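# Unload three sand cores from mould onto plywood

## Task

Remove three sand cores from the mould and set each down on the plywood boards next to it, opening the gripper to release: the elongated core with the rounded nose, plus the two upright bladed cores in the mould half on the robot's right side (the -y, right_arm side). The other two cores must remain upright in the mould.

## Robot and tools

Robot. Two 6-joint arms, left_arm and right_arm, each ending in a parallel gripper. In every row and every per-joint list the joint order is waist, shoulder, elbow, wrist pitch, wrist yaw, wrist roll. Nominal joint ranges in rad: waist -2.618 to 3.054, shoulder 0.000 to 3.142, elbow 0.000 to 3.142, wrist pitch -1.571 to 1.571, wrist yaw -1.571 to 1.571, wrist roll -2.094 to 2.094. Each true end may sit up to 0.059 rad either side of these. The fingers point along the gripper's +z axis and part along its y axis. end_effector_position is the spot between the pads, roughly 1 cm short of the fingertips. The pad gap is 0.094 m when fully open.

Frames. Scene frame: origin at table-top height, halfway between the two nominal bases; +x points out across the table, +z up, and left_arm sits on the +y side. Arm and camera names do not tell you which side of an image things appear on. Hand positions (metres), hand quaternions (wxyz) and wrist-camera poses are given in that arm's own base frame. Calibrated bases in the scene frame: left_arm at (+0.031, +0.345, 0) with quat (+1.000, 0, 0, +0.008); right_arm at (+0.030, -0.335, 0) with quat (+1.000, 0, 0, -0.014); up is +z in both. Printed hand poses may be off by a few centimetres, more at long reach.

Command rows. A row is 14 numbers, each in [-1, 1], always for both arms: left_arm's 6 joint values then its opening, then right_arm's 6 joint values then its opening. Joint values are offsets, not poses: they count from the Joint targets that hold when the action (or move) begins, not from the previous row, so sending the same offset twice moves twice. Scale: 1.0 equals 2.224 rad for waist, shoulder and elbow, and 8.485 rad for the three wrist joints. The opening is absolute: +1 fully open, -1 closed. To keep an arm still send 0 on its joints; to keep a gripper as it is, resend its current command (0 is a half-open command, not 'no change').

execute_actions: actions is a list of actions; each action is a list of 1 to 15 rows, one row per 1/30 s step; a shorter action repeats its last row to fill 15 steps. An empty list just reports state and images. cameras picks images: omitted, null or ["all"] gives all, [] gives none; names are cam_left_wrist and cam_right_wrist (896x504 each). An action is rejected for both arms if it would push a joint more than 0.059 rad beyond its range; a malformed action, or a bad first action, voids the whole call.

move: target is one row, or a list of up to 15 rows sharing a 10 s budget; every row's offsets count from the same starting Joint targets. speed is the top rate in rad/s of whichever joint travels furthest (0.01 to 12.57, default 0.5), one value or one per target. blend (rad) rounds corners at intermediate targets. opening_speed sets gripper travel per second on the -1..+1 scale (at least 0.2); use a low value when closing on cores so they are not crushed. blocking=false returns after about 0.5 s while the move continues. Joints move together, so the hand follows a curve; nothing is avoided automatically. The result adds a 'move:' line: done, off_target (at rest with a joint more than 0.035 rad off), moving, held or fault, possibly with limits=held. done does not mean nothing is being touched.

wait: seconds from 0 to 10; the arms keep their last command and a running move continues. stop: brakes the running move (needs braking room). zoom_image: camera (cam_left_wrist or cam_right_wrist) and region [x0, y0, x1, y1] in pixels from the top-left, at most 504 by 504, taken from that camera's latest image. finished_scene: scene is the current scene's number; it ends the scene for good, so call it only once the three cores rest on the plywood and the gripper has let go.

Result lines. Joint positions and Joint velocities: per arm, six joints (rad, rad/s) then pad gap (m, m/s). 'within noise' means all velocities are negligible. Joint targets: the base your next offsets count from. Tool commands: current gripper commands. grip_measured: measured opening on the command scale, reading slightly wide when empty and a bit narrower than a held hard part; the gripper squeezes at full force from about 0.05 below the touch reading. To release, command well above grip_measured. grip_effort_nm: gripper motor effort, negative closing, not a pad force. Joint torques: total drive output including arm weight; joints 1-3 wrap sign beyond ±28 N m. 'joint sent to its limit', 'joint command not followed' (clearance check altered targets), MOTOR HOT (75 °C) and OVER-TEMPERATURE FAULT (90 °C, arm folds and idles) also appear.

Motion notes. Each step, a joint target can lead its measured angle by at most 0.339 rad (first three joints) or 2.2 rad (wrists); if targets would put a gripper over 200 mm from where it is, that arm's targets are shrunk. Tiny joint turns may not start. If an arm is stuck pushing, command its targets back past its measured positions.

Avoid: dropping cores, releasing them while they still move, fast impacts, hard pressing, the two arms or grippers hitting or squeezing each other, knocking over the two cores that must stay, anything leaving the table, and long holds at full stretch that overheat motors. A wrist camera cable touching something counts as contact. Loose objects may occasionally be nudged by outside pushes.

Each tool is called after "Call:" as name(argument=value, ...), one argument or row to a line, values as JSON.

## Session

Call:
execute_actions(
  actions=[],
)

Scene clock: 0.00 s.
left_arm: end_effector_position=(+0.3493, -0.0518, +0.2095) grip_measured=+1.000 grip_effort_nm=n/a end_effector_quat_wxyz=(+0.534, -0.007, +0.815, -0.226) | right_arm: end_effector_position=(+0.3046, +0.0783, +0.1820) grip_measured=+1.000 grip_effort_nm=n/a end_effector_quat_wxyz=(+0.477, +0.034, +0.863, +0.162)
Joint positions: left_arm=[0.059 1.017 0.578 0.071 0.424 -0.25 0.094] | right_arm=[0.21 0.854 0.562 -0.224 -0.068 0.329 0.094]
Joint velocities: within noise
Joint torques (N m): no reading
Heat: left arm: 30 °C; right arm: 31 °C.
Joint targets: left_arm=[0.059 1.010 0.587 0.072 0.427 -0.248] | right_arm=[0.210 0.847 0.574 -0.220 -0.067 0.327]
Tool commands: left_gripper/opening=+1.0 right_gripper/opening=+1.0

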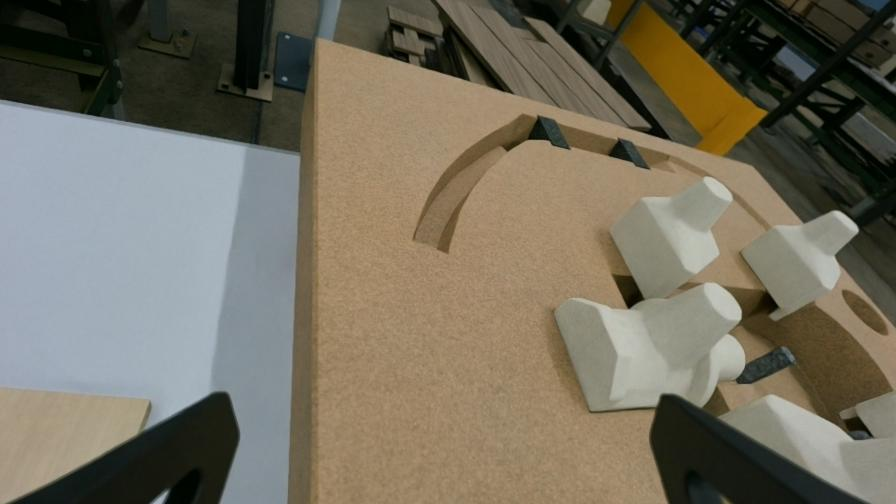

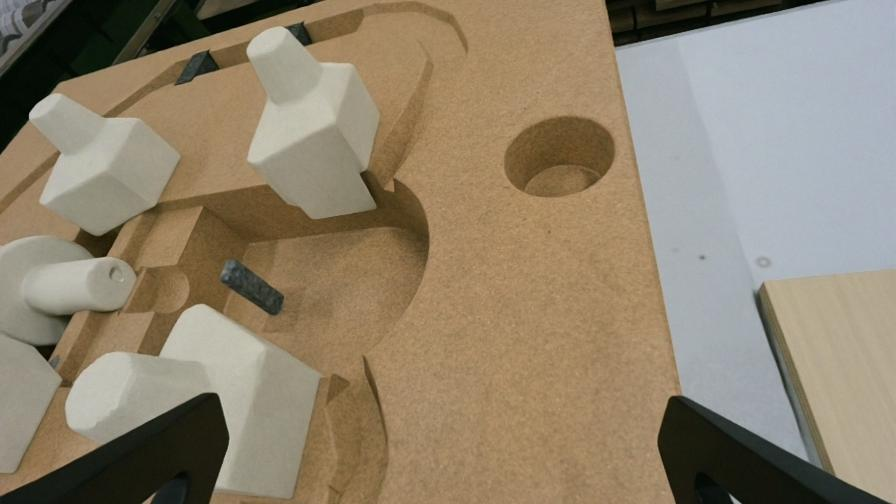

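Call:
move(
  target=[-0.1614,0.2356,0.6457,-0.184,-0.0503,0.0292,1,0.0405,0.3089,0.6515,-0.1496,0.0079,-0.0385,1],
  speed=0.9,
)

Scene clock: 23.13 s.
left_arm: end_effector_position=(+0.3164, -0.0962, +0.3391) grip_measured=+1.000 grip_effort_nm=0.027 end_effector_quat_wxyz=(+0.277, +0.138, +0.950, -0.046) | right_arm: end_effector_position=(+0.3177, +0.0984, +0.3359) grip_measured=+1.000 grip_effort_nm=0.027 end_effector_quat_wxyz=(+0.274, -0.138, +0.951, +0.045)
Joint positions: left_arm=[-0.293 1.522 2.001 -1.481 0.009 -0.007 0.094] | right_arm=[0.293 1.527 1.995 -1.476 -0.008 0.007 0.094]
Joint velocities: within noise
Joint torques (N m): left_arm=[-0.36 -3.63 6.01 1.37 -0.08 0.04] | right_arm=[0.62 -3.96 6.83 0.83 0.05 -0.12]
Heat: left arm: 33 °C; right arm: 34 °C.
Joint targets: left_arm=[-0.300 1.534 2.024 -1.489 0.000 -0.001] | right_arm=[0.300 1.535 2.023 -1.489 0.000 0.000]
move: done

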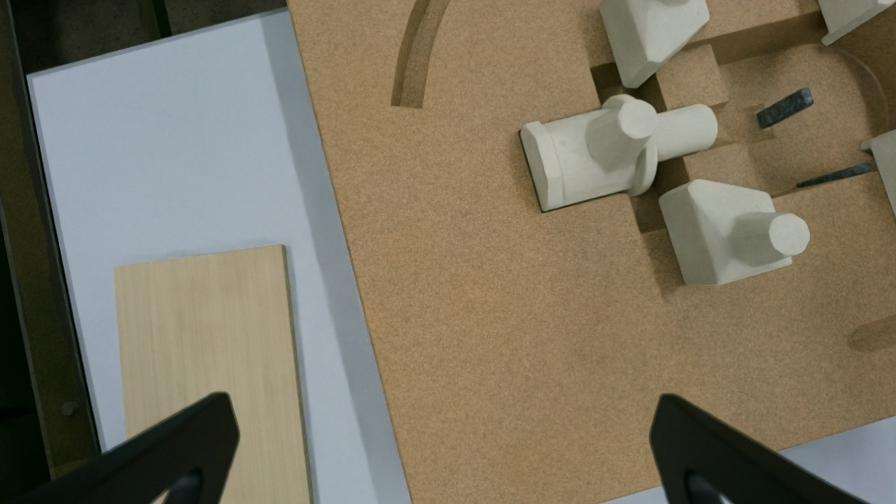

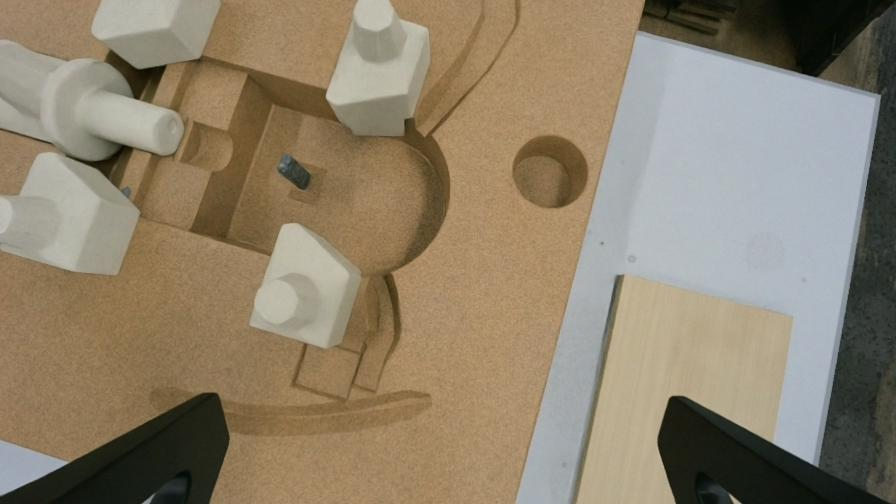

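Call:
zoom_image(
  camera="cam_right_wrist",
  region=[230, 0, 480, 370],
)

Call:
zoom_image(
  camera="cam_left_wrist",
  region=[500, 0, 896, 320],
)

Call:
zoom_image(
  camera="cam_right_wrist",
  region=[0, 0, 250, 300],
)

Scaled by 1.362.

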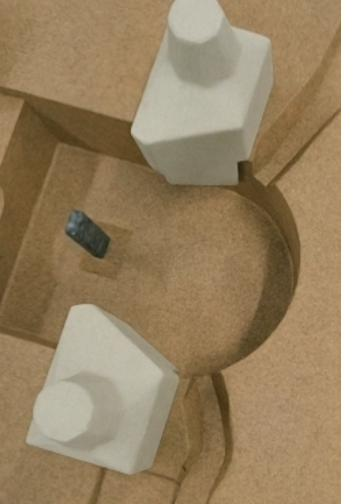

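Scaled by 1.273.

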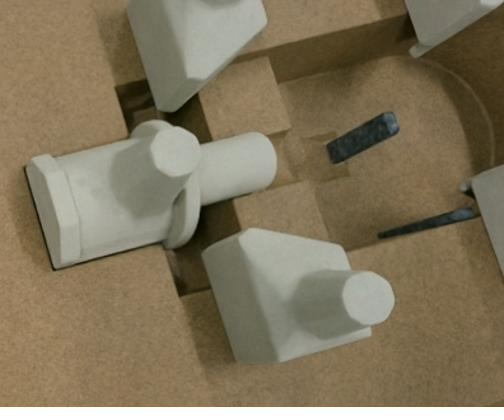

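Scaled by 1.680.

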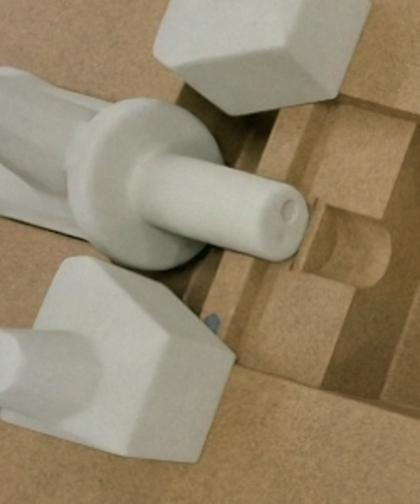

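Call:
move(
  target=[0,0,0,0,0,0,1,0.17,0.0598,-0.1034,0.0103,0.027,0.0759,1],
  speed=0.8,
  cameras=["cam_right_wrist"],
)

Call:
zoom_image(
  camera="cam_right_wrist",
  region=[250, 50, 650, 350],
)

Scene clock: 65.13 s.
left_arm: end_effector_position=(+0.3161, -0.0961, +0.3389) grip_measured=+1.000 grip_effort_nm=0.037 end_effector_quat_wxyz=(+0.276, +0.138, +0.950, -0.046) | right_arm: end_effector_position=(+0.2950, +0.1895, +0.2388) grip_measured=+1.000 grip_effort_nm=0.027 end_effector_quat_wxyz=(+0.177, -0.005, +0.984, +0.002)
Joint positions: left_arm=[-0.293 1.522 2.001 -1.482 0.009 -0.007 0.094] | right_arm=[0.677 1.666 1.799 -1.418 0.214 0.636 0.094]
Joint velocities: within noise
Joint torques (N m): left_arm=[-0.38 -3.75 5.93 1.41 -0.08 0] | right_arm=[0.16 -6.11 4.67 0.72 0.25 0.03]
Heat: left arm: 32 °C; right arm: 33 °C.
Joint targets: left_arm=[-0.300 1.534 2.024 -1.489 0.000 -0.001] | right_arm=[0.678 1.667 1.793 -1.402 0.229 0.644]
move: done
Images, in order (width x height): cam_right_wrist 896x504.

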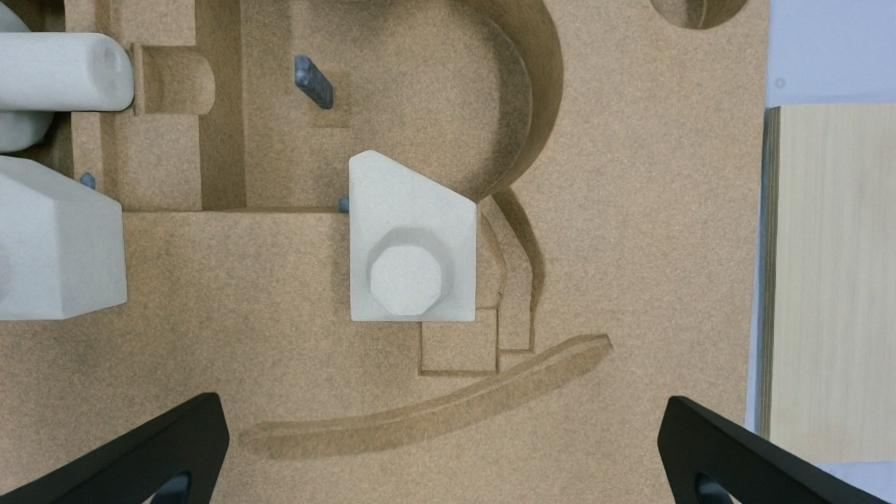

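Scaled by 1.260.

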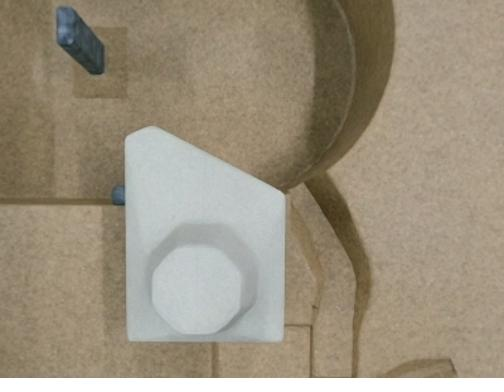

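Call:
move(
  target=[
    [0,0,0,0,0,0,1,-0.003,0.0142,-0.076,0.0237,-0.0002,-0.0008,1],
    [0,0,0,0,0,0,1,-0.003,0.0088,-0.1753,0.0483,-0.0002,-0.0008,1],
  ],
  speed=0.35,
  cameras=["cam_right_wrist"],
)

Scene clock: 84.47 s.
left_arm: end_effector_position=(+0.3161, -0.0961, +0.3389) grip_measured=+1.000 grip_effort_nm=0.032 end_effector_quat_wxyz=(+0.276, +0.138, +0.950, -0.046) | right_arm: end_effector_position=(+0.3125, +0.2033, +0.1351) grip_measured=+1.000 grip_effort_nm=0.022 end_effector_quat_wxyz=(+0.174, -0.005, +0.985, +0.000)
Joint positions: left_arm=[-0.293 1.522 2.001 -1.482 0.009 -0.007 0.094] | right_arm=[0.677 1.693 1.411 -1.011 0.216 0.637 0.094]
Joint velocities: within noise
Joint torques (N m): left_arm=[-0.35 -3.66 5.98 1.4 -0.08 0.02] | right_arm=[-0.46 -7.2 4.96 0.74 0.19 -0.03]
Heat: left arm: 32 °C; right arm: 33 °C.
Joint targets: left_arm=[-0.300 1.534 2.024 -1.489 0.000 -0.001] | right_arm=[0.671 1.687 1.403 -0.992 0.227 0.637]
move: done
Images, in order (width x height): cam_right_wrist 896x504.

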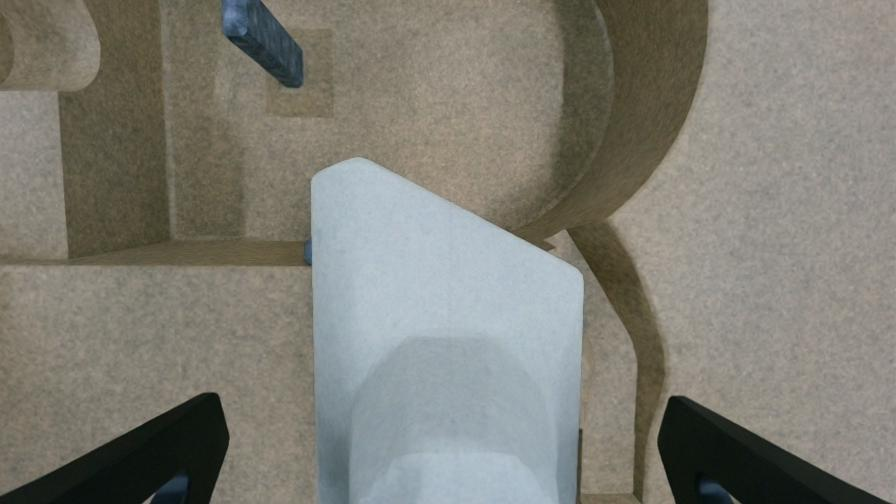

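Call:
move(
  target=[
    [0,0,0,0,0,0,1,0,0.0006,-0.0134,0.0037,0,0,1],
    [0,0,0,0,0,0,1,0,0.0006,-0.0134,0.0037,0,0,0.0],
  ],
  speed=0.3,
  opening_speed=0.35,
  cameras=["cam_right_wrist"],
)

Scene clock: 93.67 s.
left_arm: end_effector_position=(+0.3162, -0.0960, +0.3389) grip_measured=+1.000 grip_effort_nm=0.027 end_effector_quat_wxyz=(+0.276, +0.138, +0.950, -0.046) | right_arm: end_effector_position=(+0.3132, +0.2037, +0.1287) grip_measured=+0.153 grip_effort_nm=-1.004 end_effector_quat_wxyz=(+0.176, -0.004, +0.984, +0.001)
Joint positions: left_arm=[-0.293 1.522 2.001 -1.482 0.008 -0.007 0.094] | right_arm=[0.677 1.693 1.384 -0.979 0.216 0.637 0.054]
Joint velocities: within noise
Joint torques (N m): left_arm=[-0.4 -3.82 5.93 1.41 -0.05 -0.01] | right_arm=[-0.44 -7.12 4.77 0.72 0.18 -0.03]
Heat: left arm: 32 °C; right arm: 33 °C.
Joint targets: left_arm=[-0.300 1.534 2.024 -1.489 0.000 -0.001] | right_arm=[0.671 1.689 1.374 -0.961 0.227 0.637]
move: done
Images, in order (width x height): cam_right_wrist 896x504.

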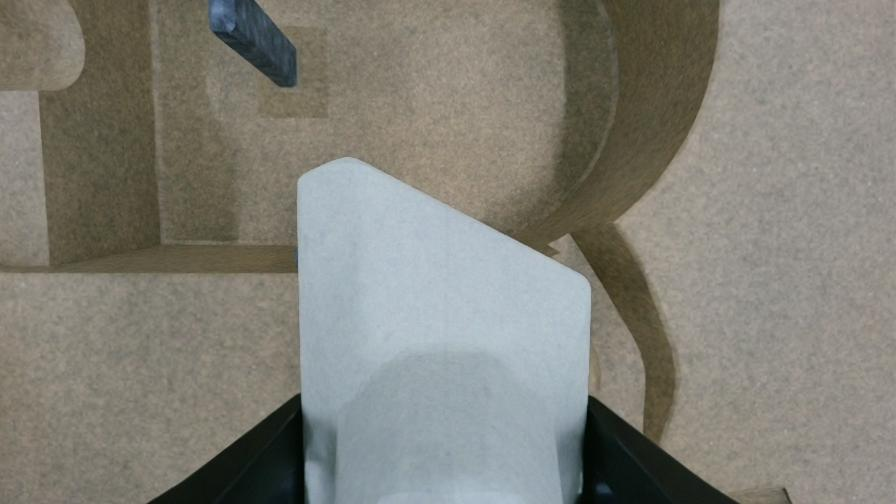

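Call:
move(
  target=[
    [0,0,0,0,0,0,1,0,-0.0008,0.0524,-0.0139,0,0,0],
    [0,0,0,0,0,0,1,0,0.0043,0.1124,-0.0283,0,0,0],
    [0,0,0,0,0,0,1,0,0.0296,0.2345,-0.0537,0,0,0],
  ],
  speed=0.25,
)

Scene clock: 100.53 s.
left_arm: end_effector_position=(+0.3162, -0.0960, +0.3389) grip_measured=+1.000 grip_effort_nm=0.022 end_effector_quat_wxyz=(+0.276, +0.138, +0.950, -0.046) | right_arm: end_effector_position=(+0.3065, +0.2000, +0.2225) grip_measured=+0.153 grip_effort_nm=-1.004 end_effector_quat_wxyz=(+0.156, -0.007, +0.988, -0.010)
Joint positions: left_arm=[-0.293 1.522 2.001 -1.482 0.008 -0.007 0.094] | right_arm=[0.677 1.756 1.848 -1.427 0.209 0.637 0.054]
Joint velocities: within noise
Joint torques (N m): left_arm=[-0.39 -3.75 5.93 1.4 -0.08 0.01] | right_arm=[-0.46 -7.06 8.91 0.57 0.27 -0.03]
Heat: left arm: 32 °C; right arm: 33 °C.
Joint targets: left_arm=[-0.300 1.534 2.024 -1.489 0.000 -0.001] | right_arm=[0.671 1.754 1.895 -1.416 0.227 0.637]
move: off_target (right_arm); right_arm: the elbow is farthest, 0.047 rad from its target

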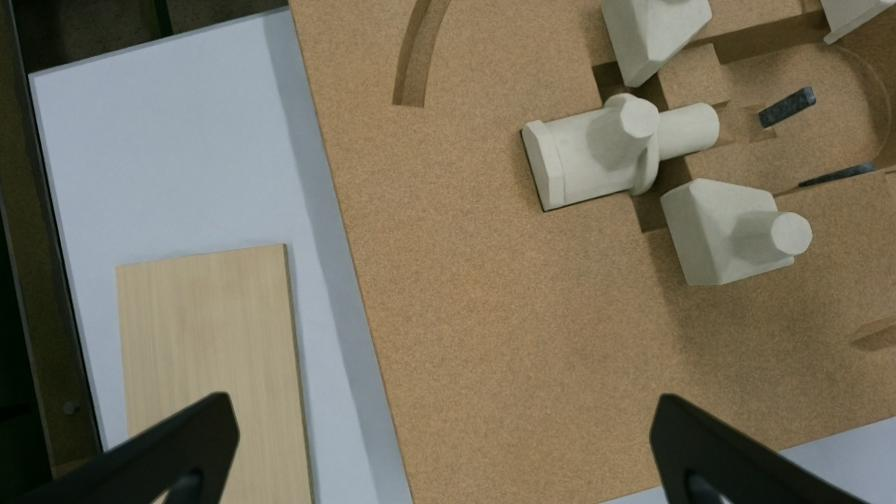

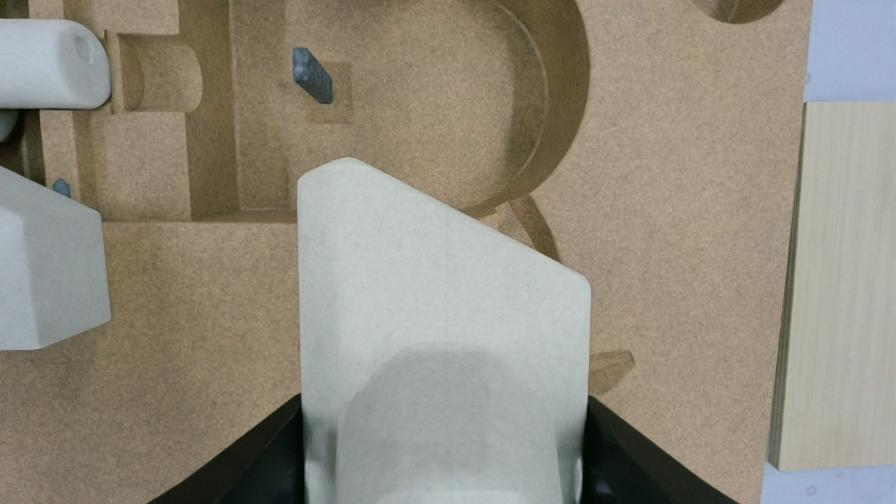

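Call:
move(
  target=[-0.1,0,0,0.055,0,0,1,0,0,0,0,0,0,0],
  speed=0.6,
  cameras=["cam_left_wrist"],
)

Scene clock: 105.40 s.
left_arm: end_effector_position=(+0.3543, -0.2018, +0.4170) grip_measured=+1.000 grip_effort_nm=0.027 end_effector_quat_wxyz=(+0.468, +0.223, +0.846, -0.128) | right_arm: end_effector_position=(+0.3062, +0.1998, +0.2224) grip_measured=+0.153 grip_effort_nm=-1.004 end_effector_quat_wxyz=(+0.155, -0.008, +0.988, -0.011)
Joint positions: left_arm=[-0.518 1.522 2.001 -1.037 0.006 -0.006 0.094] | right_arm=[0.677 1.756 1.848 -1.428 0.209 0.637 0.054]
Joint velocities: within noise
Joint torques (N m): left_arm=[-0.31 -4.1 6.32 2.18 -0.05 0] | right_arm=[-0.4 -7.09 8.88 0.58 0.27 -0.03]
Heat: left arm: 32 °C; right arm: 34 °C.
Joint targets: left_arm=[-0.522 1.534 2.024 -1.023 0.000 -0.001] | right_arm=[0.671 1.754 1.895 -1.416 0.227 0.637]
move: off_target (right_arm); right_arm: the elbow is farthest, 0.047 rad from its target
Images, in order (width x height): cam_left_wrist 896x504.

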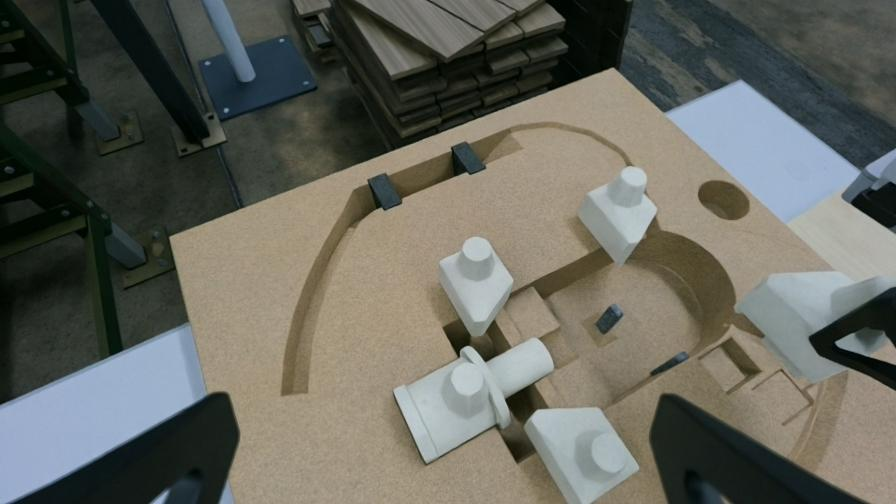

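Call:
move(
  target=[-0.13,0,0,0.025,0,0,1,0,0,0,0,0,0,0],
  speed=0.6,
  cameras=["cam_left_wrist"],
)

Call:
zoom_image(
  camera="cam_left_wrist",
  region=[480, 150, 880, 400],
)

Scene clock: 108.97 s.
left_arm: end_effector_position=(+0.2978, -0.3110, +0.4639) grip_measured=+1.000 grip_effort_nm=0.037 end_effector_quat_wxyz=(+0.527, +0.320, +0.753, -0.228) | right_arm: end_effector_position=(+0.3061, +0.1997, +0.2224) grip_measured=+0.153 grip_effort_nm=-0.999 end_effector_quat_wxyz=(+0.155, -0.008, +0.988, -0.011)
Joint positions: left_arm=[-0.808 1.522 2.001 -0.826 0.002 -0.006 0.094] | right_arm=[0.677 1.756 1.848 -1.429 0.209 0.637 0.054]
Joint velocities: within noise
Joint torques (N m): left_arm=[-0.21 -4.27 6.43 2.33 -0.03 0.01] | right_arm=[-0.44 -7.09 8.85 0.59 0.27 -0.03]
Heat: left arm: 32 °C; right arm: 35 °C.
Joint targets: left_arm=[-0.811 1.534 2.024 -0.811 0.000 -0.001] | right_arm=[0.671 1.754 1.895 -1.416 0.227 0.637]
move: off_target (right_arm); right_arm: the elbow is farthest, 0.047 rad from its target
Images, in order (width x height): cam_left_wrist 896x504.

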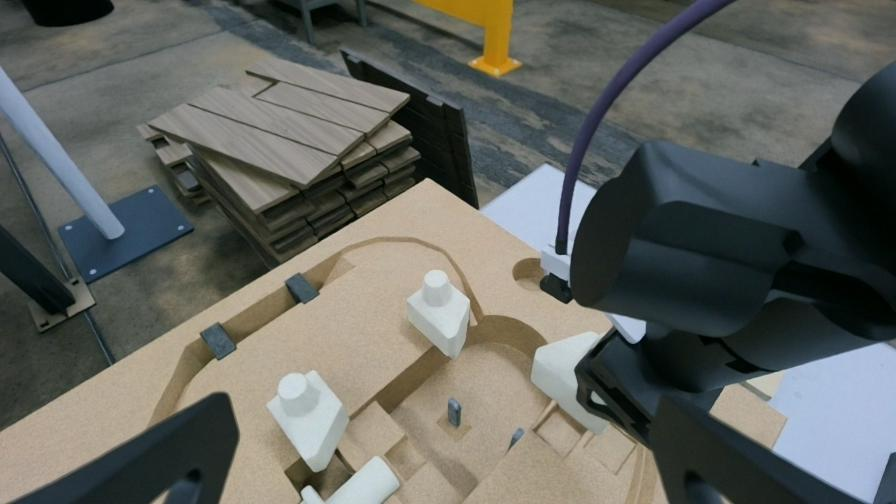

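Scaled by 1.260.

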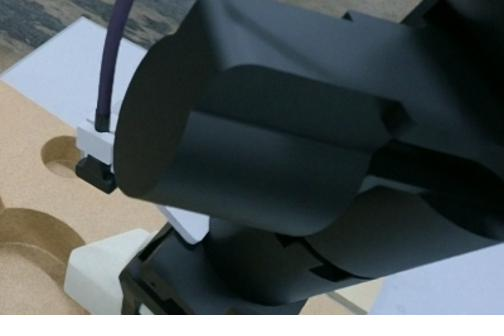

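Call:
move(
  target=[
    [0.13,0,0,-0.02,0,0,1,0,-0.2041,-0.2226,0.0608,0,0,0],
    [0.13,0,0,-0.02,0,0,1,-0.4497,-0.3714,-0.6025,0.1637,-0.0268,-0.0751,0],
  ],
  speed=0.6,
)

Scene clock: 135.93 s.
left_arm: end_effector_position=(+0.3593, -0.2085, +0.4301) grip_measured=+1.000 grip_effort_nm=0.022 end_effector_quat_wxyz=(+0.493, +0.222, +0.830, -0.136) | right_arm: end_effector_position=(+0.3096, -0.1043, +0.1555) grip_measured=+0.153 grip_effort_nm=-1.009 end_effector_quat_wxyz=(+0.473, +0.146, +0.866, -0.079)
Joint positions: left_arm=[-0.527 1.522 2.001 -0.976 0.002 -0.006 0.094] | right_arm=[-0.324 0.965 0.543 -0.149 0.007 0.006 0.054]
Joint velocities: within noise
Joint torques (N m): left_arm=[0.43 -4.26 6.39 2.04 0 0.02] | right_arm=[-0.39 -4.82 7.19 2.57 -0.07 -0.1]
Heat: left arm: 37 °C; right arm: 36 °C.
Joint targets: left_arm=[-0.522 1.534 2.024 -0.980 0.000 -0.001] | right_arm=[-0.329 0.928 0.555 -0.028 0.000 0.000]
move: off_target (right_arm); right_arm: the wrist pitch is farthest, 0.122 rad from its target

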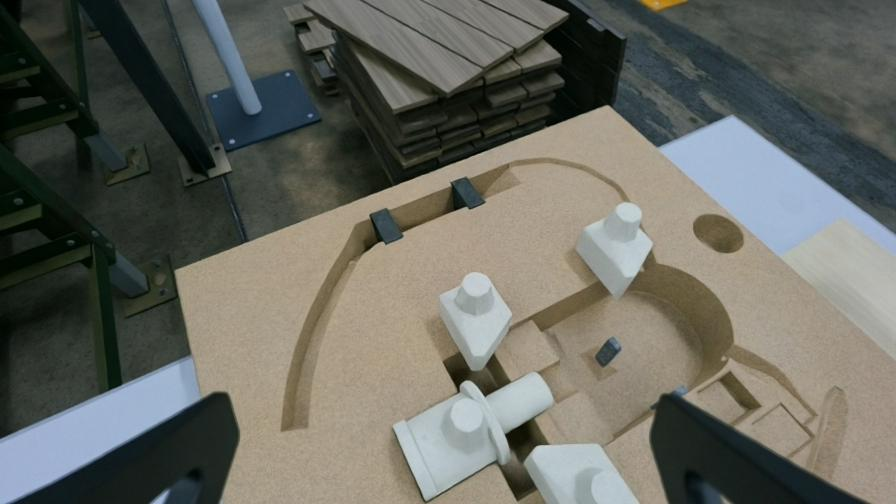

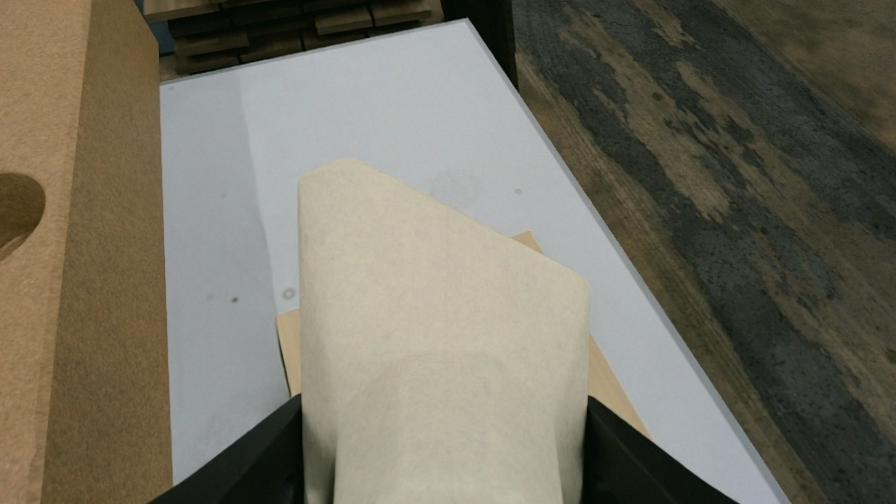

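Call:
move(
  target=[-0.17,0,0,0,0,0,1,0,0,0,0,0,0,0],
  speed=0.6,
  cameras=["cam_left_wrist"],
)

Call:
zoom_image(
  camera="cam_left_wrist",
  region=[450, 150, 850, 400],
)

Scene clock: 140.03 s.
left_arm: end_effector_position=(+0.2597, -0.3242, +0.4300) grip_measured=+1.000 grip_effort_nm=0.027 end_effector_quat_wxyz=(+0.460, +0.371, +0.775, -0.224) | right_arm: end_effector_position=(+0.3097, -0.1043, +0.1557) grip_measured=+0.153 grip_effort_nm=-1.004 end_effector_quat_wxyz=(+0.473, +0.146, +0.865, -0.079)
Joint positions: left_arm=[-0.897 1.522 2.001 -0.976 0.001 -0.005 0.094] | right_arm=[-0.324 0.965 0.543 -0.149 0.007 0.006 0.054]
Joint velocities: within noise
Joint torques (N m): left_arm=[-0.21 -4.26 6.46 2.04 0.02 0] | right_arm=[-0.39 -4.81 7.19 2.54 -0.08 -0.1]
Heat: left arm: 37 °C; right arm: 36 °C.
Joint targets: left_arm=[-0.900 1.534 2.024 -0.980 0.000 -0.001] | right_arm=[-0.329 0.928 0.555 -0.027 0.000 0.000]
move: off_target (right_arm); right_arm: the wrist pitch is farthest, 0.121 rad from its target
Images, in order (width x height): cam_left_wrist 896x504.

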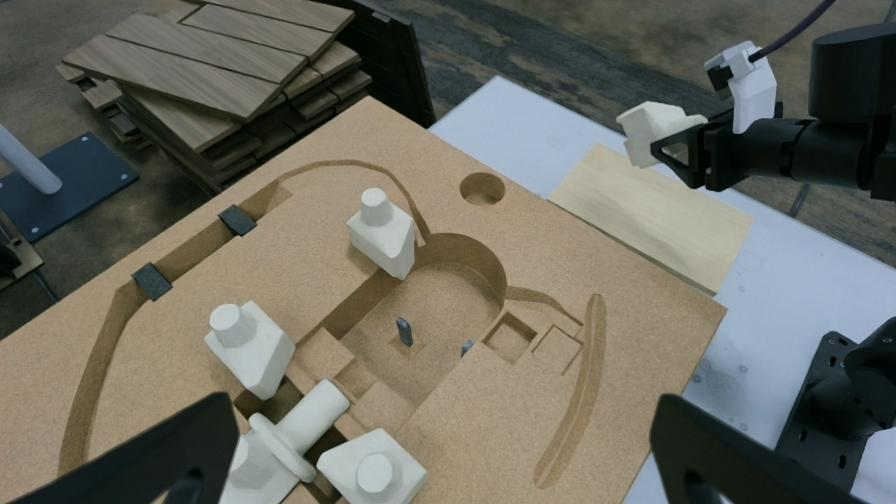

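Scaled by 1.260.

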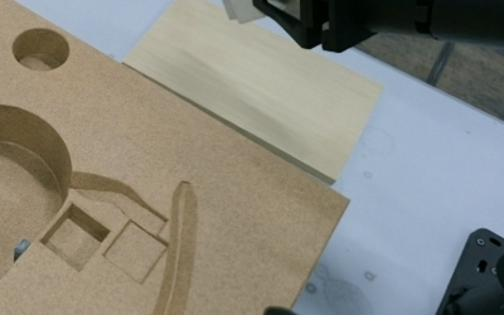

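Call:
zoom_image(
  camera="cam_left_wrist",
  region=[560, 50, 780, 220],
)

Scaled by 2.291.

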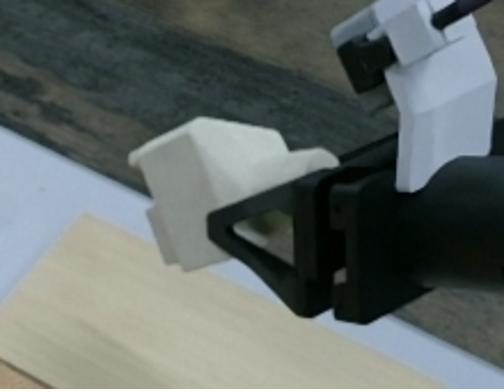

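Call:
move(
  target=[0,0,0,0,0,0,1,-0.0859,0.1628,-0.1731,0.1187,0,0,0],
  speed=0.4,
)

Call:
zoom_image(
  camera="cam_left_wrist",
  region=[560, 50, 860, 250],
)

Scene clock: 157.70 s.
left_arm: end_effector_position=(+0.2597, -0.3242, +0.4300) grip_measured=+1.000 grip_effort_nm=0.032 end_effector_quat_wxyz=(+0.460, +0.371, +0.775, -0.224) | right_arm: end_effector_position=(+0.3003, -0.1688, +0.1042) grip_measured=+0.153 grip_effort_nm=-1.004 end_effector_quat_wxyz=(+0.577, +0.206, +0.775, -0.152)
Joint positions: left_arm=[-0.897 1.522 2.001 -0.976 0.001 -0.005 0.094] | right_arm=[-0.512 1.299 0.161 0.847 0.006 0.004 0.054]
Joint velocities: within noise
Joint torques (N m): left_arm=[-0.16 -4.15 6.41 2.02 0.01 -0.01] | right_arm=[-0.58 -3.45 5.29 2.8 -0.07 -0.09]
Heat: left arm: 36 °C; right arm: 42 °C.
Joint targets: left_arm=[-0.900 1.534 2.024 -0.980 0.000 -0.001] | right_arm=[-0.520 1.290 0.170 0.980 0.000 0.000]
move: off_target (right_arm); right_arm: the wrist pitch is farthest, 0.133 rad from its target

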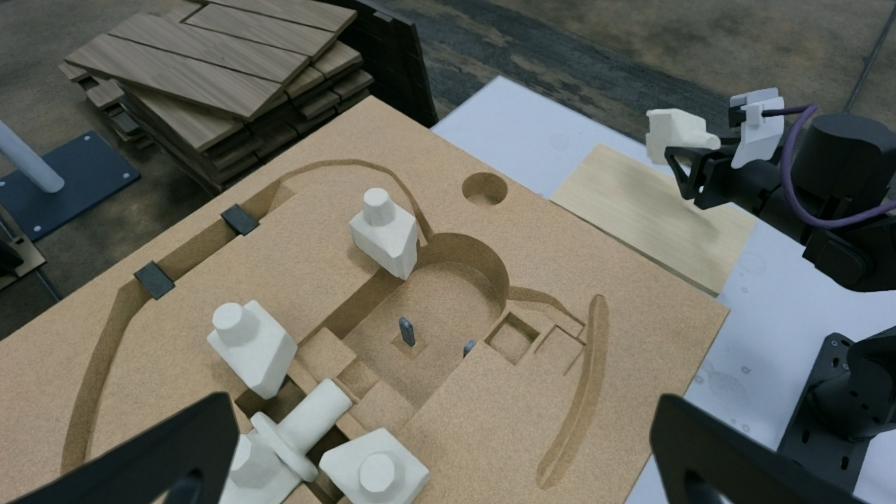

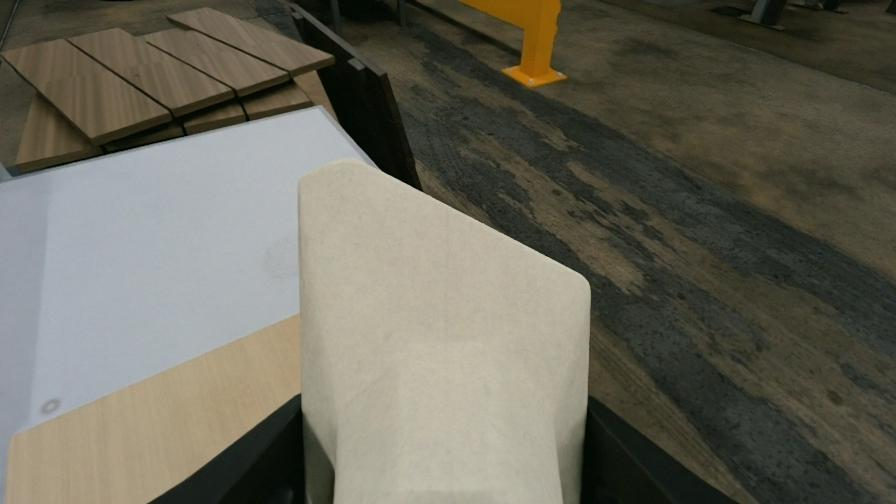

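Scaled by 1.680.

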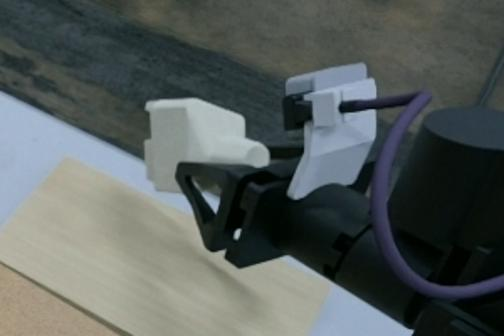

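Call:
move(
  target=[
    [0,0,0,0,0,0,1,0.0247,0.02,-0.0027,0.006,0,0,0],
    [0,0,0,0,0,0,1,0.0247,0.1978,-0.027,0.0587,0,0,0],
  ],
  speed=0.2,
)

Call:
zoom_image(
  camera="cam_left_wrist",
  region=[560, 50, 860, 250],
)

Scene clock: 164.57 s.
left_arm: end_effector_position=(+0.2597, -0.3242, +0.4300) grip_measured=+1.000 grip_effort_nm=0.042 end_effector_quat_wxyz=(+0.460, +0.371, +0.775, -0.224) | right_arm: end_effector_position=(+0.3103, -0.1575, +0.0633) grip_measured=+0.153 grip_effort_nm=-1.009 end_effector_quat_wxyz=(+0.586, +0.187, +0.775, -0.142)
Joint positions: left_arm=[-0.897 1.522 2.001 -0.976 0.001 -0.005 0.094] | right_arm=[-0.47 1.734 0.106 1.352 0.005 0 0.054]
Joint velocities: within noise
Joint torques (N m): left_arm=[-0.21 -4.18 6.43 2.03 0.02 -0.01] | right_arm=[0.43 -4.4 2.67 2.75 -0.06 -0.04]
Heat: left arm: 36 °C; right arm: 45 °C.
Joint targets: left_arm=[-0.900 1.534 2.024 -0.980 0.000 -0.001] | right_arm=[-0.465 1.730 0.110 1.478 0.000 0.000]
move: off_target (right_arm); right_arm: the wrist pitch is farthest, 0.126 rad from its target

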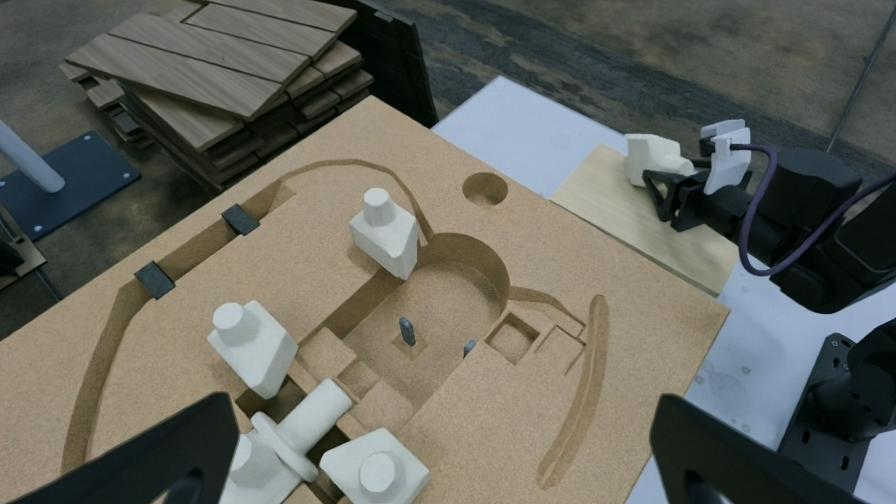

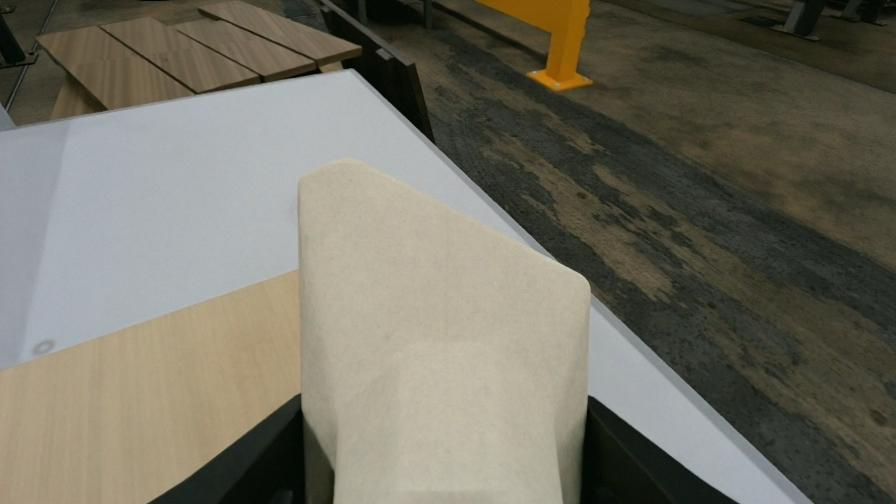

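Scaled by 1.680.

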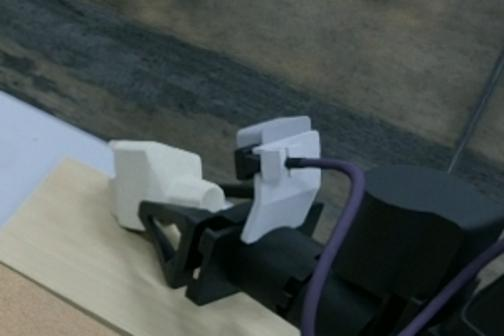

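Call:
move(
  target=[0,0,0,0,0,0,1,0,0.018,0,0,0,0,0],
  speed=0.1,
)

Call:
zoom_image(
  camera="cam_left_wrist",
  region=[590, 90, 770, 250],
)

Scene clock: 169.73 s.
left_arm: end_effector_position=(+0.2597, -0.3242, +0.4300) grip_measured=+1.000 grip_effort_nm=0.032 end_effector_quat_wxyz=(+0.460, +0.371, +0.775, -0.224) | right_arm: end_effector_position=(+0.3110, -0.1579, +0.0618) grip_measured=+0.153 grip_effort_nm=-1.004 end_effector_quat_wxyz=(+0.588, +0.186, +0.774, -0.143)
Joint positions: left_arm=[-0.897 1.522 2.001 -0.976 0.001 -0.005 0.094] | right_arm=[-0.47 1.768 0.106 1.392 0.005 -0.001 0.054]
Joint velocities: within noise
Joint torques (N m): left_arm=[-0.17 -4.19 6.37 2.04 0.01 0.01] | right_arm=[0.42 -4.03 2.5 2.35 -0.06 -0.02]
Heat: left arm: 36 °C; right arm: 45 °C.
Joint targets: left_arm=[-0.900 1.534 2.024 -0.980 0.000 -0.001] | right_arm=[-0.465 1.770 0.110 1.478 0.000 0.000]
move: off_target (right_arm); right_arm: the wrist pitch is farthest, 0.086 rad from its target

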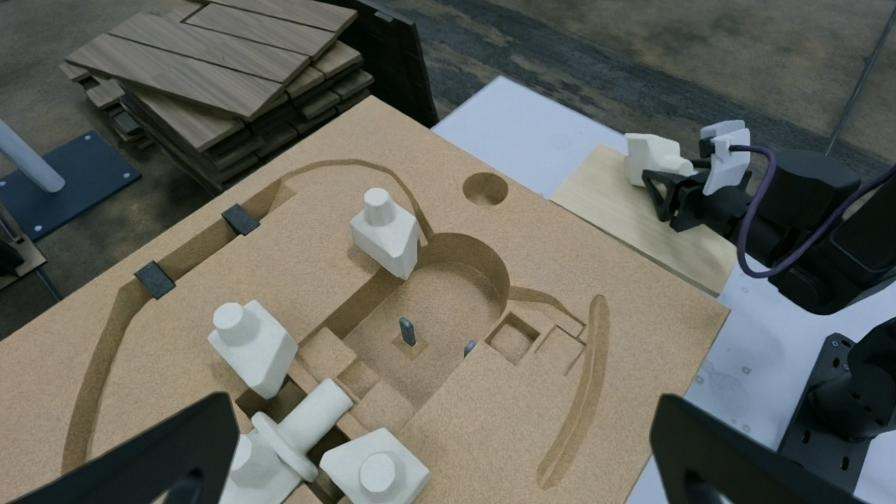

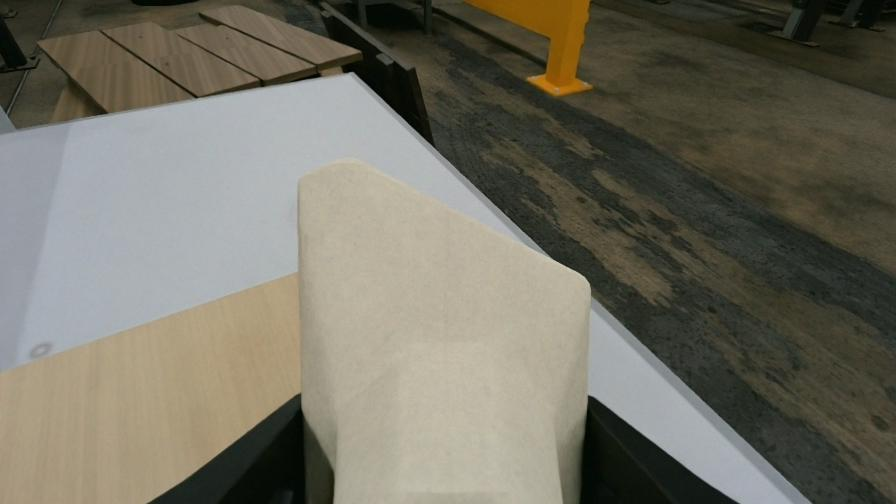

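Scaled by 2.800.

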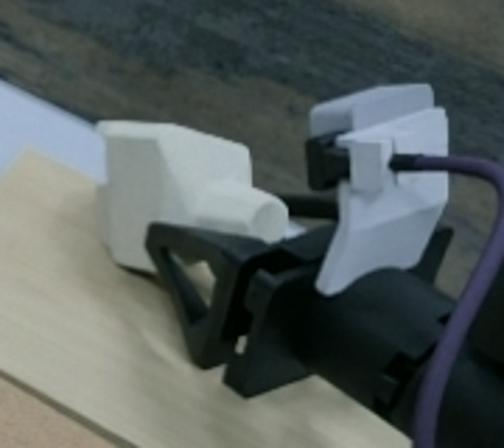

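Call:
move(
  target=[
    [0,0,0,0,0,0,1,0,0.015,0,0,0,0,0.0],
    [0,0,0,0,0,0,1,0,0.015,0,0,0,0,0.15],
  ],
  speed=0.1,
  opening_speed=0.2,
)

Call:
zoom_image(
  camera="cam_left_wrist",
  region=[590, 90, 770, 250],
)

Scene clock: 178.40 s.
left_arm: end_effector_position=(+0.2597, -0.3242, +0.4300) grip_measured=+1.000 grip_effort_nm=0.032 end_effector_quat_wxyz=(+0.460, +0.371, +0.775, -0.224) | right_arm: end_effector_position=(+0.3115, -0.1581, +0.0606) grip_measured=+0.153 grip_effort_nm=-1.004 end_effector_quat_wxyz=(+0.590, +0.186, +0.772, -0.144)
Joint positions: left_arm=[-0.897 1.522 2.001 -0.976 0.001 -0.005 0.094] | right_arm=[-0.47 1.795 0.106 1.424 0.005 -0.002 0.054]
Joint velocities: within noise
Joint torques (N m): left_arm=[-0.25 -4.1 6.34 2.04 0.02 -0.01] | right_arm=[0.42 -3.63 2.39 2.04 -0.07 -0.02]
Heat: left arm: 36 °C; right arm: 45 °C.
Joint targets: left_arm=[-0.900 1.534 2.024 -0.980 0.000 -0.001] | right_arm=[-0.465 1.803 0.110 1.478 0.000 0.000]
move: off_target (right_arm); target 2's new numbers were sent with right_arm's wrist pitch 0.054 rad from that target; right_arm: the wrist pitch is farthest, 0.054 rad from its target

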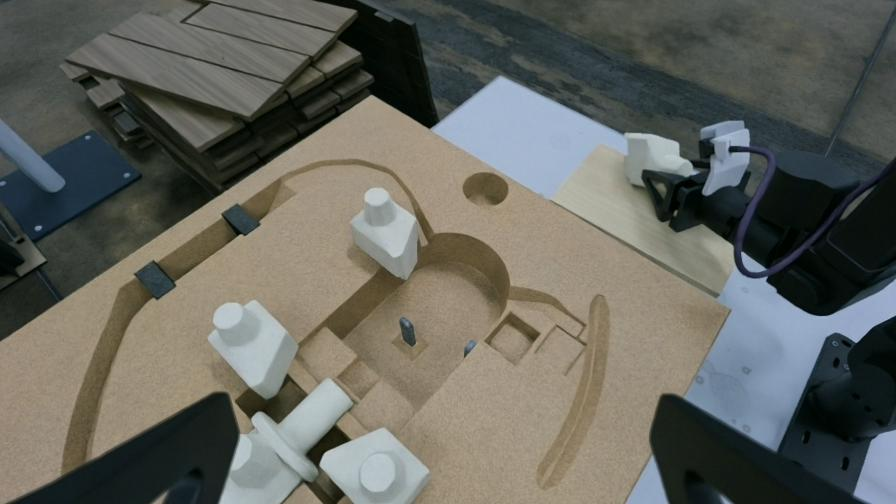

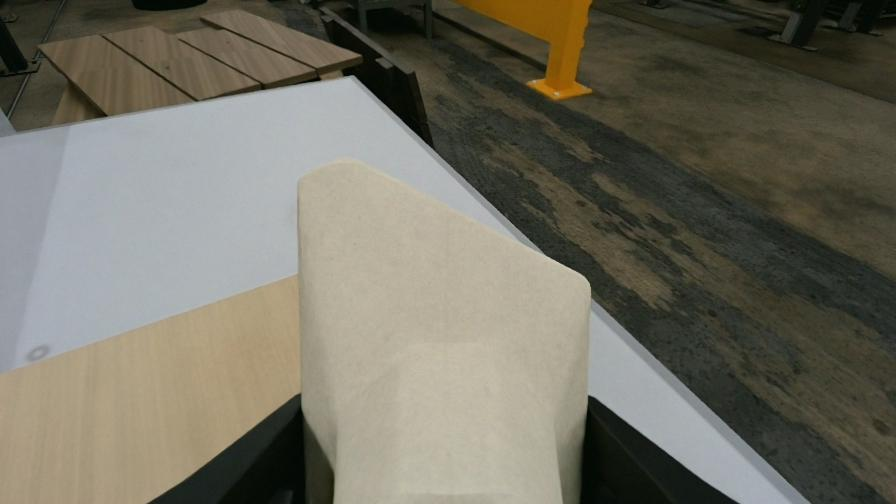

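Scaled by 2.800.

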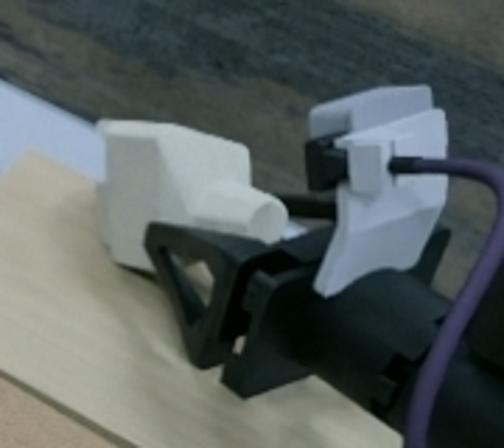

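Call:
move(
  target=[0,0,0,0,0,0,1,0,0,0,0,0,0,0.175],
  opening_speed=0.2,
  cameras=["cam_left_wrist","cam_right_wrist"],
)

Call:
zoom_image(
  camera="cam_left_wrist",
  region=[590, 90, 770, 250],
)

Scene clock: 182.50 s.
left_arm: end_effector_position=(+0.2597, -0.3242, +0.4300) grip_measured=+1.000 grip_effort_nm=0.027 end_effector_quat_wxyz=(+0.460, +0.371, +0.775, -0.224) | right_arm: end_effector_position=(+0.3115, -0.1581, +0.0607) grip_measured=+0.177 grip_effort_nm=-0.085 end_effector_quat_wxyz=(+0.590, +0.186, +0.772, -0.144)
Joint positions: left_arm=[-0.897 1.522 2.001 -0.976 0.001 -0.005 0.094] | right_arm=[-0.47 1.795 0.106 1.424 0.005 -0.002 0.055]
Joint velocities: within noise
Joint torques (N m): left_arm=[-0.24 -4.14 6.42 2.02 0.02 -0.02] | right_arm=[0.43 -3.62 2.41 2.05 -0.07 -0.01]
Heat: left arm: 36 °C; right arm: 45 °C.
Joint targets: left_arm=[-0.900 1.534 2.024 -0.980 0.000 -0.001] | right_arm=[-0.465 1.803 0.110 1.478 0.000 0.000]
move: off_target (right_arm); right_arm: the wrist pitch is farthest, 0.054 rad from its target

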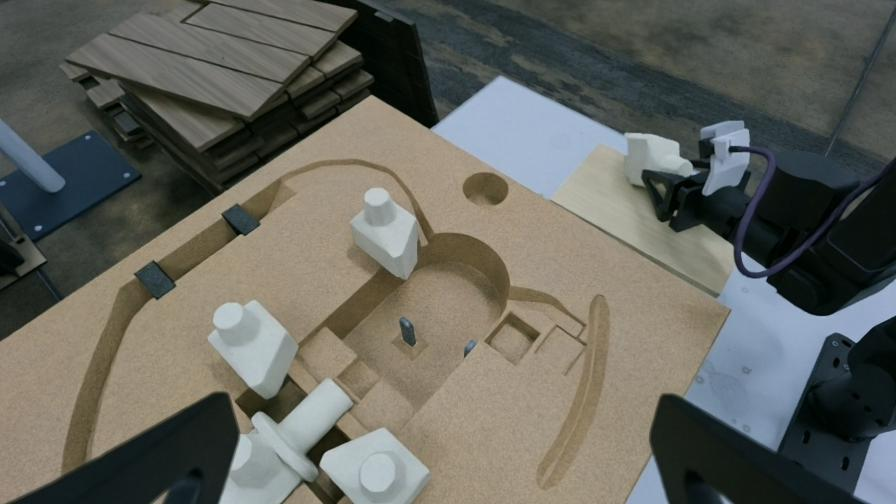

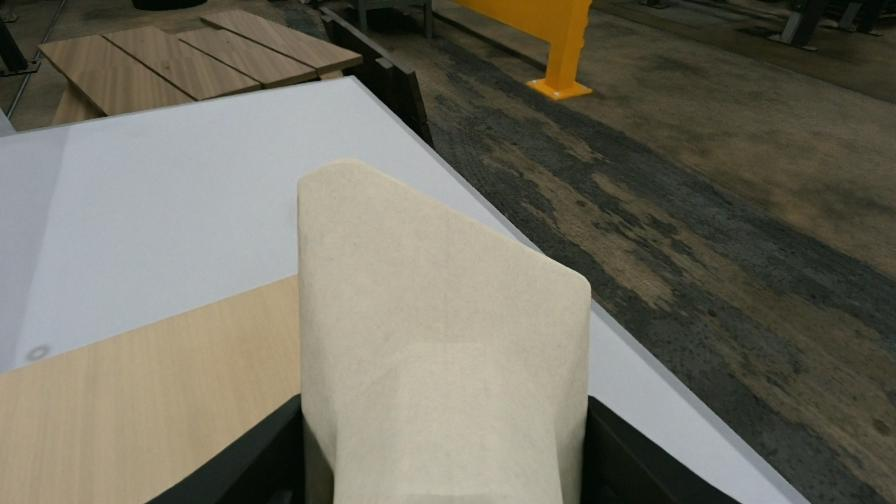

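Scaled by 2.800.

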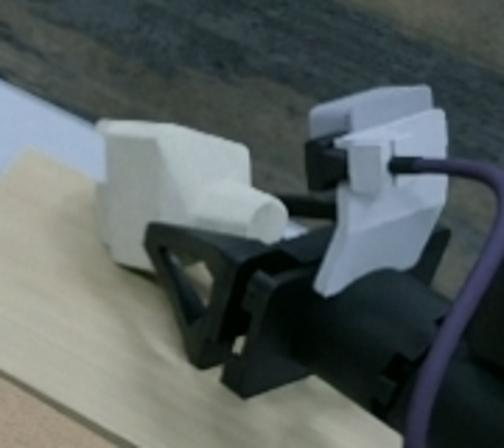

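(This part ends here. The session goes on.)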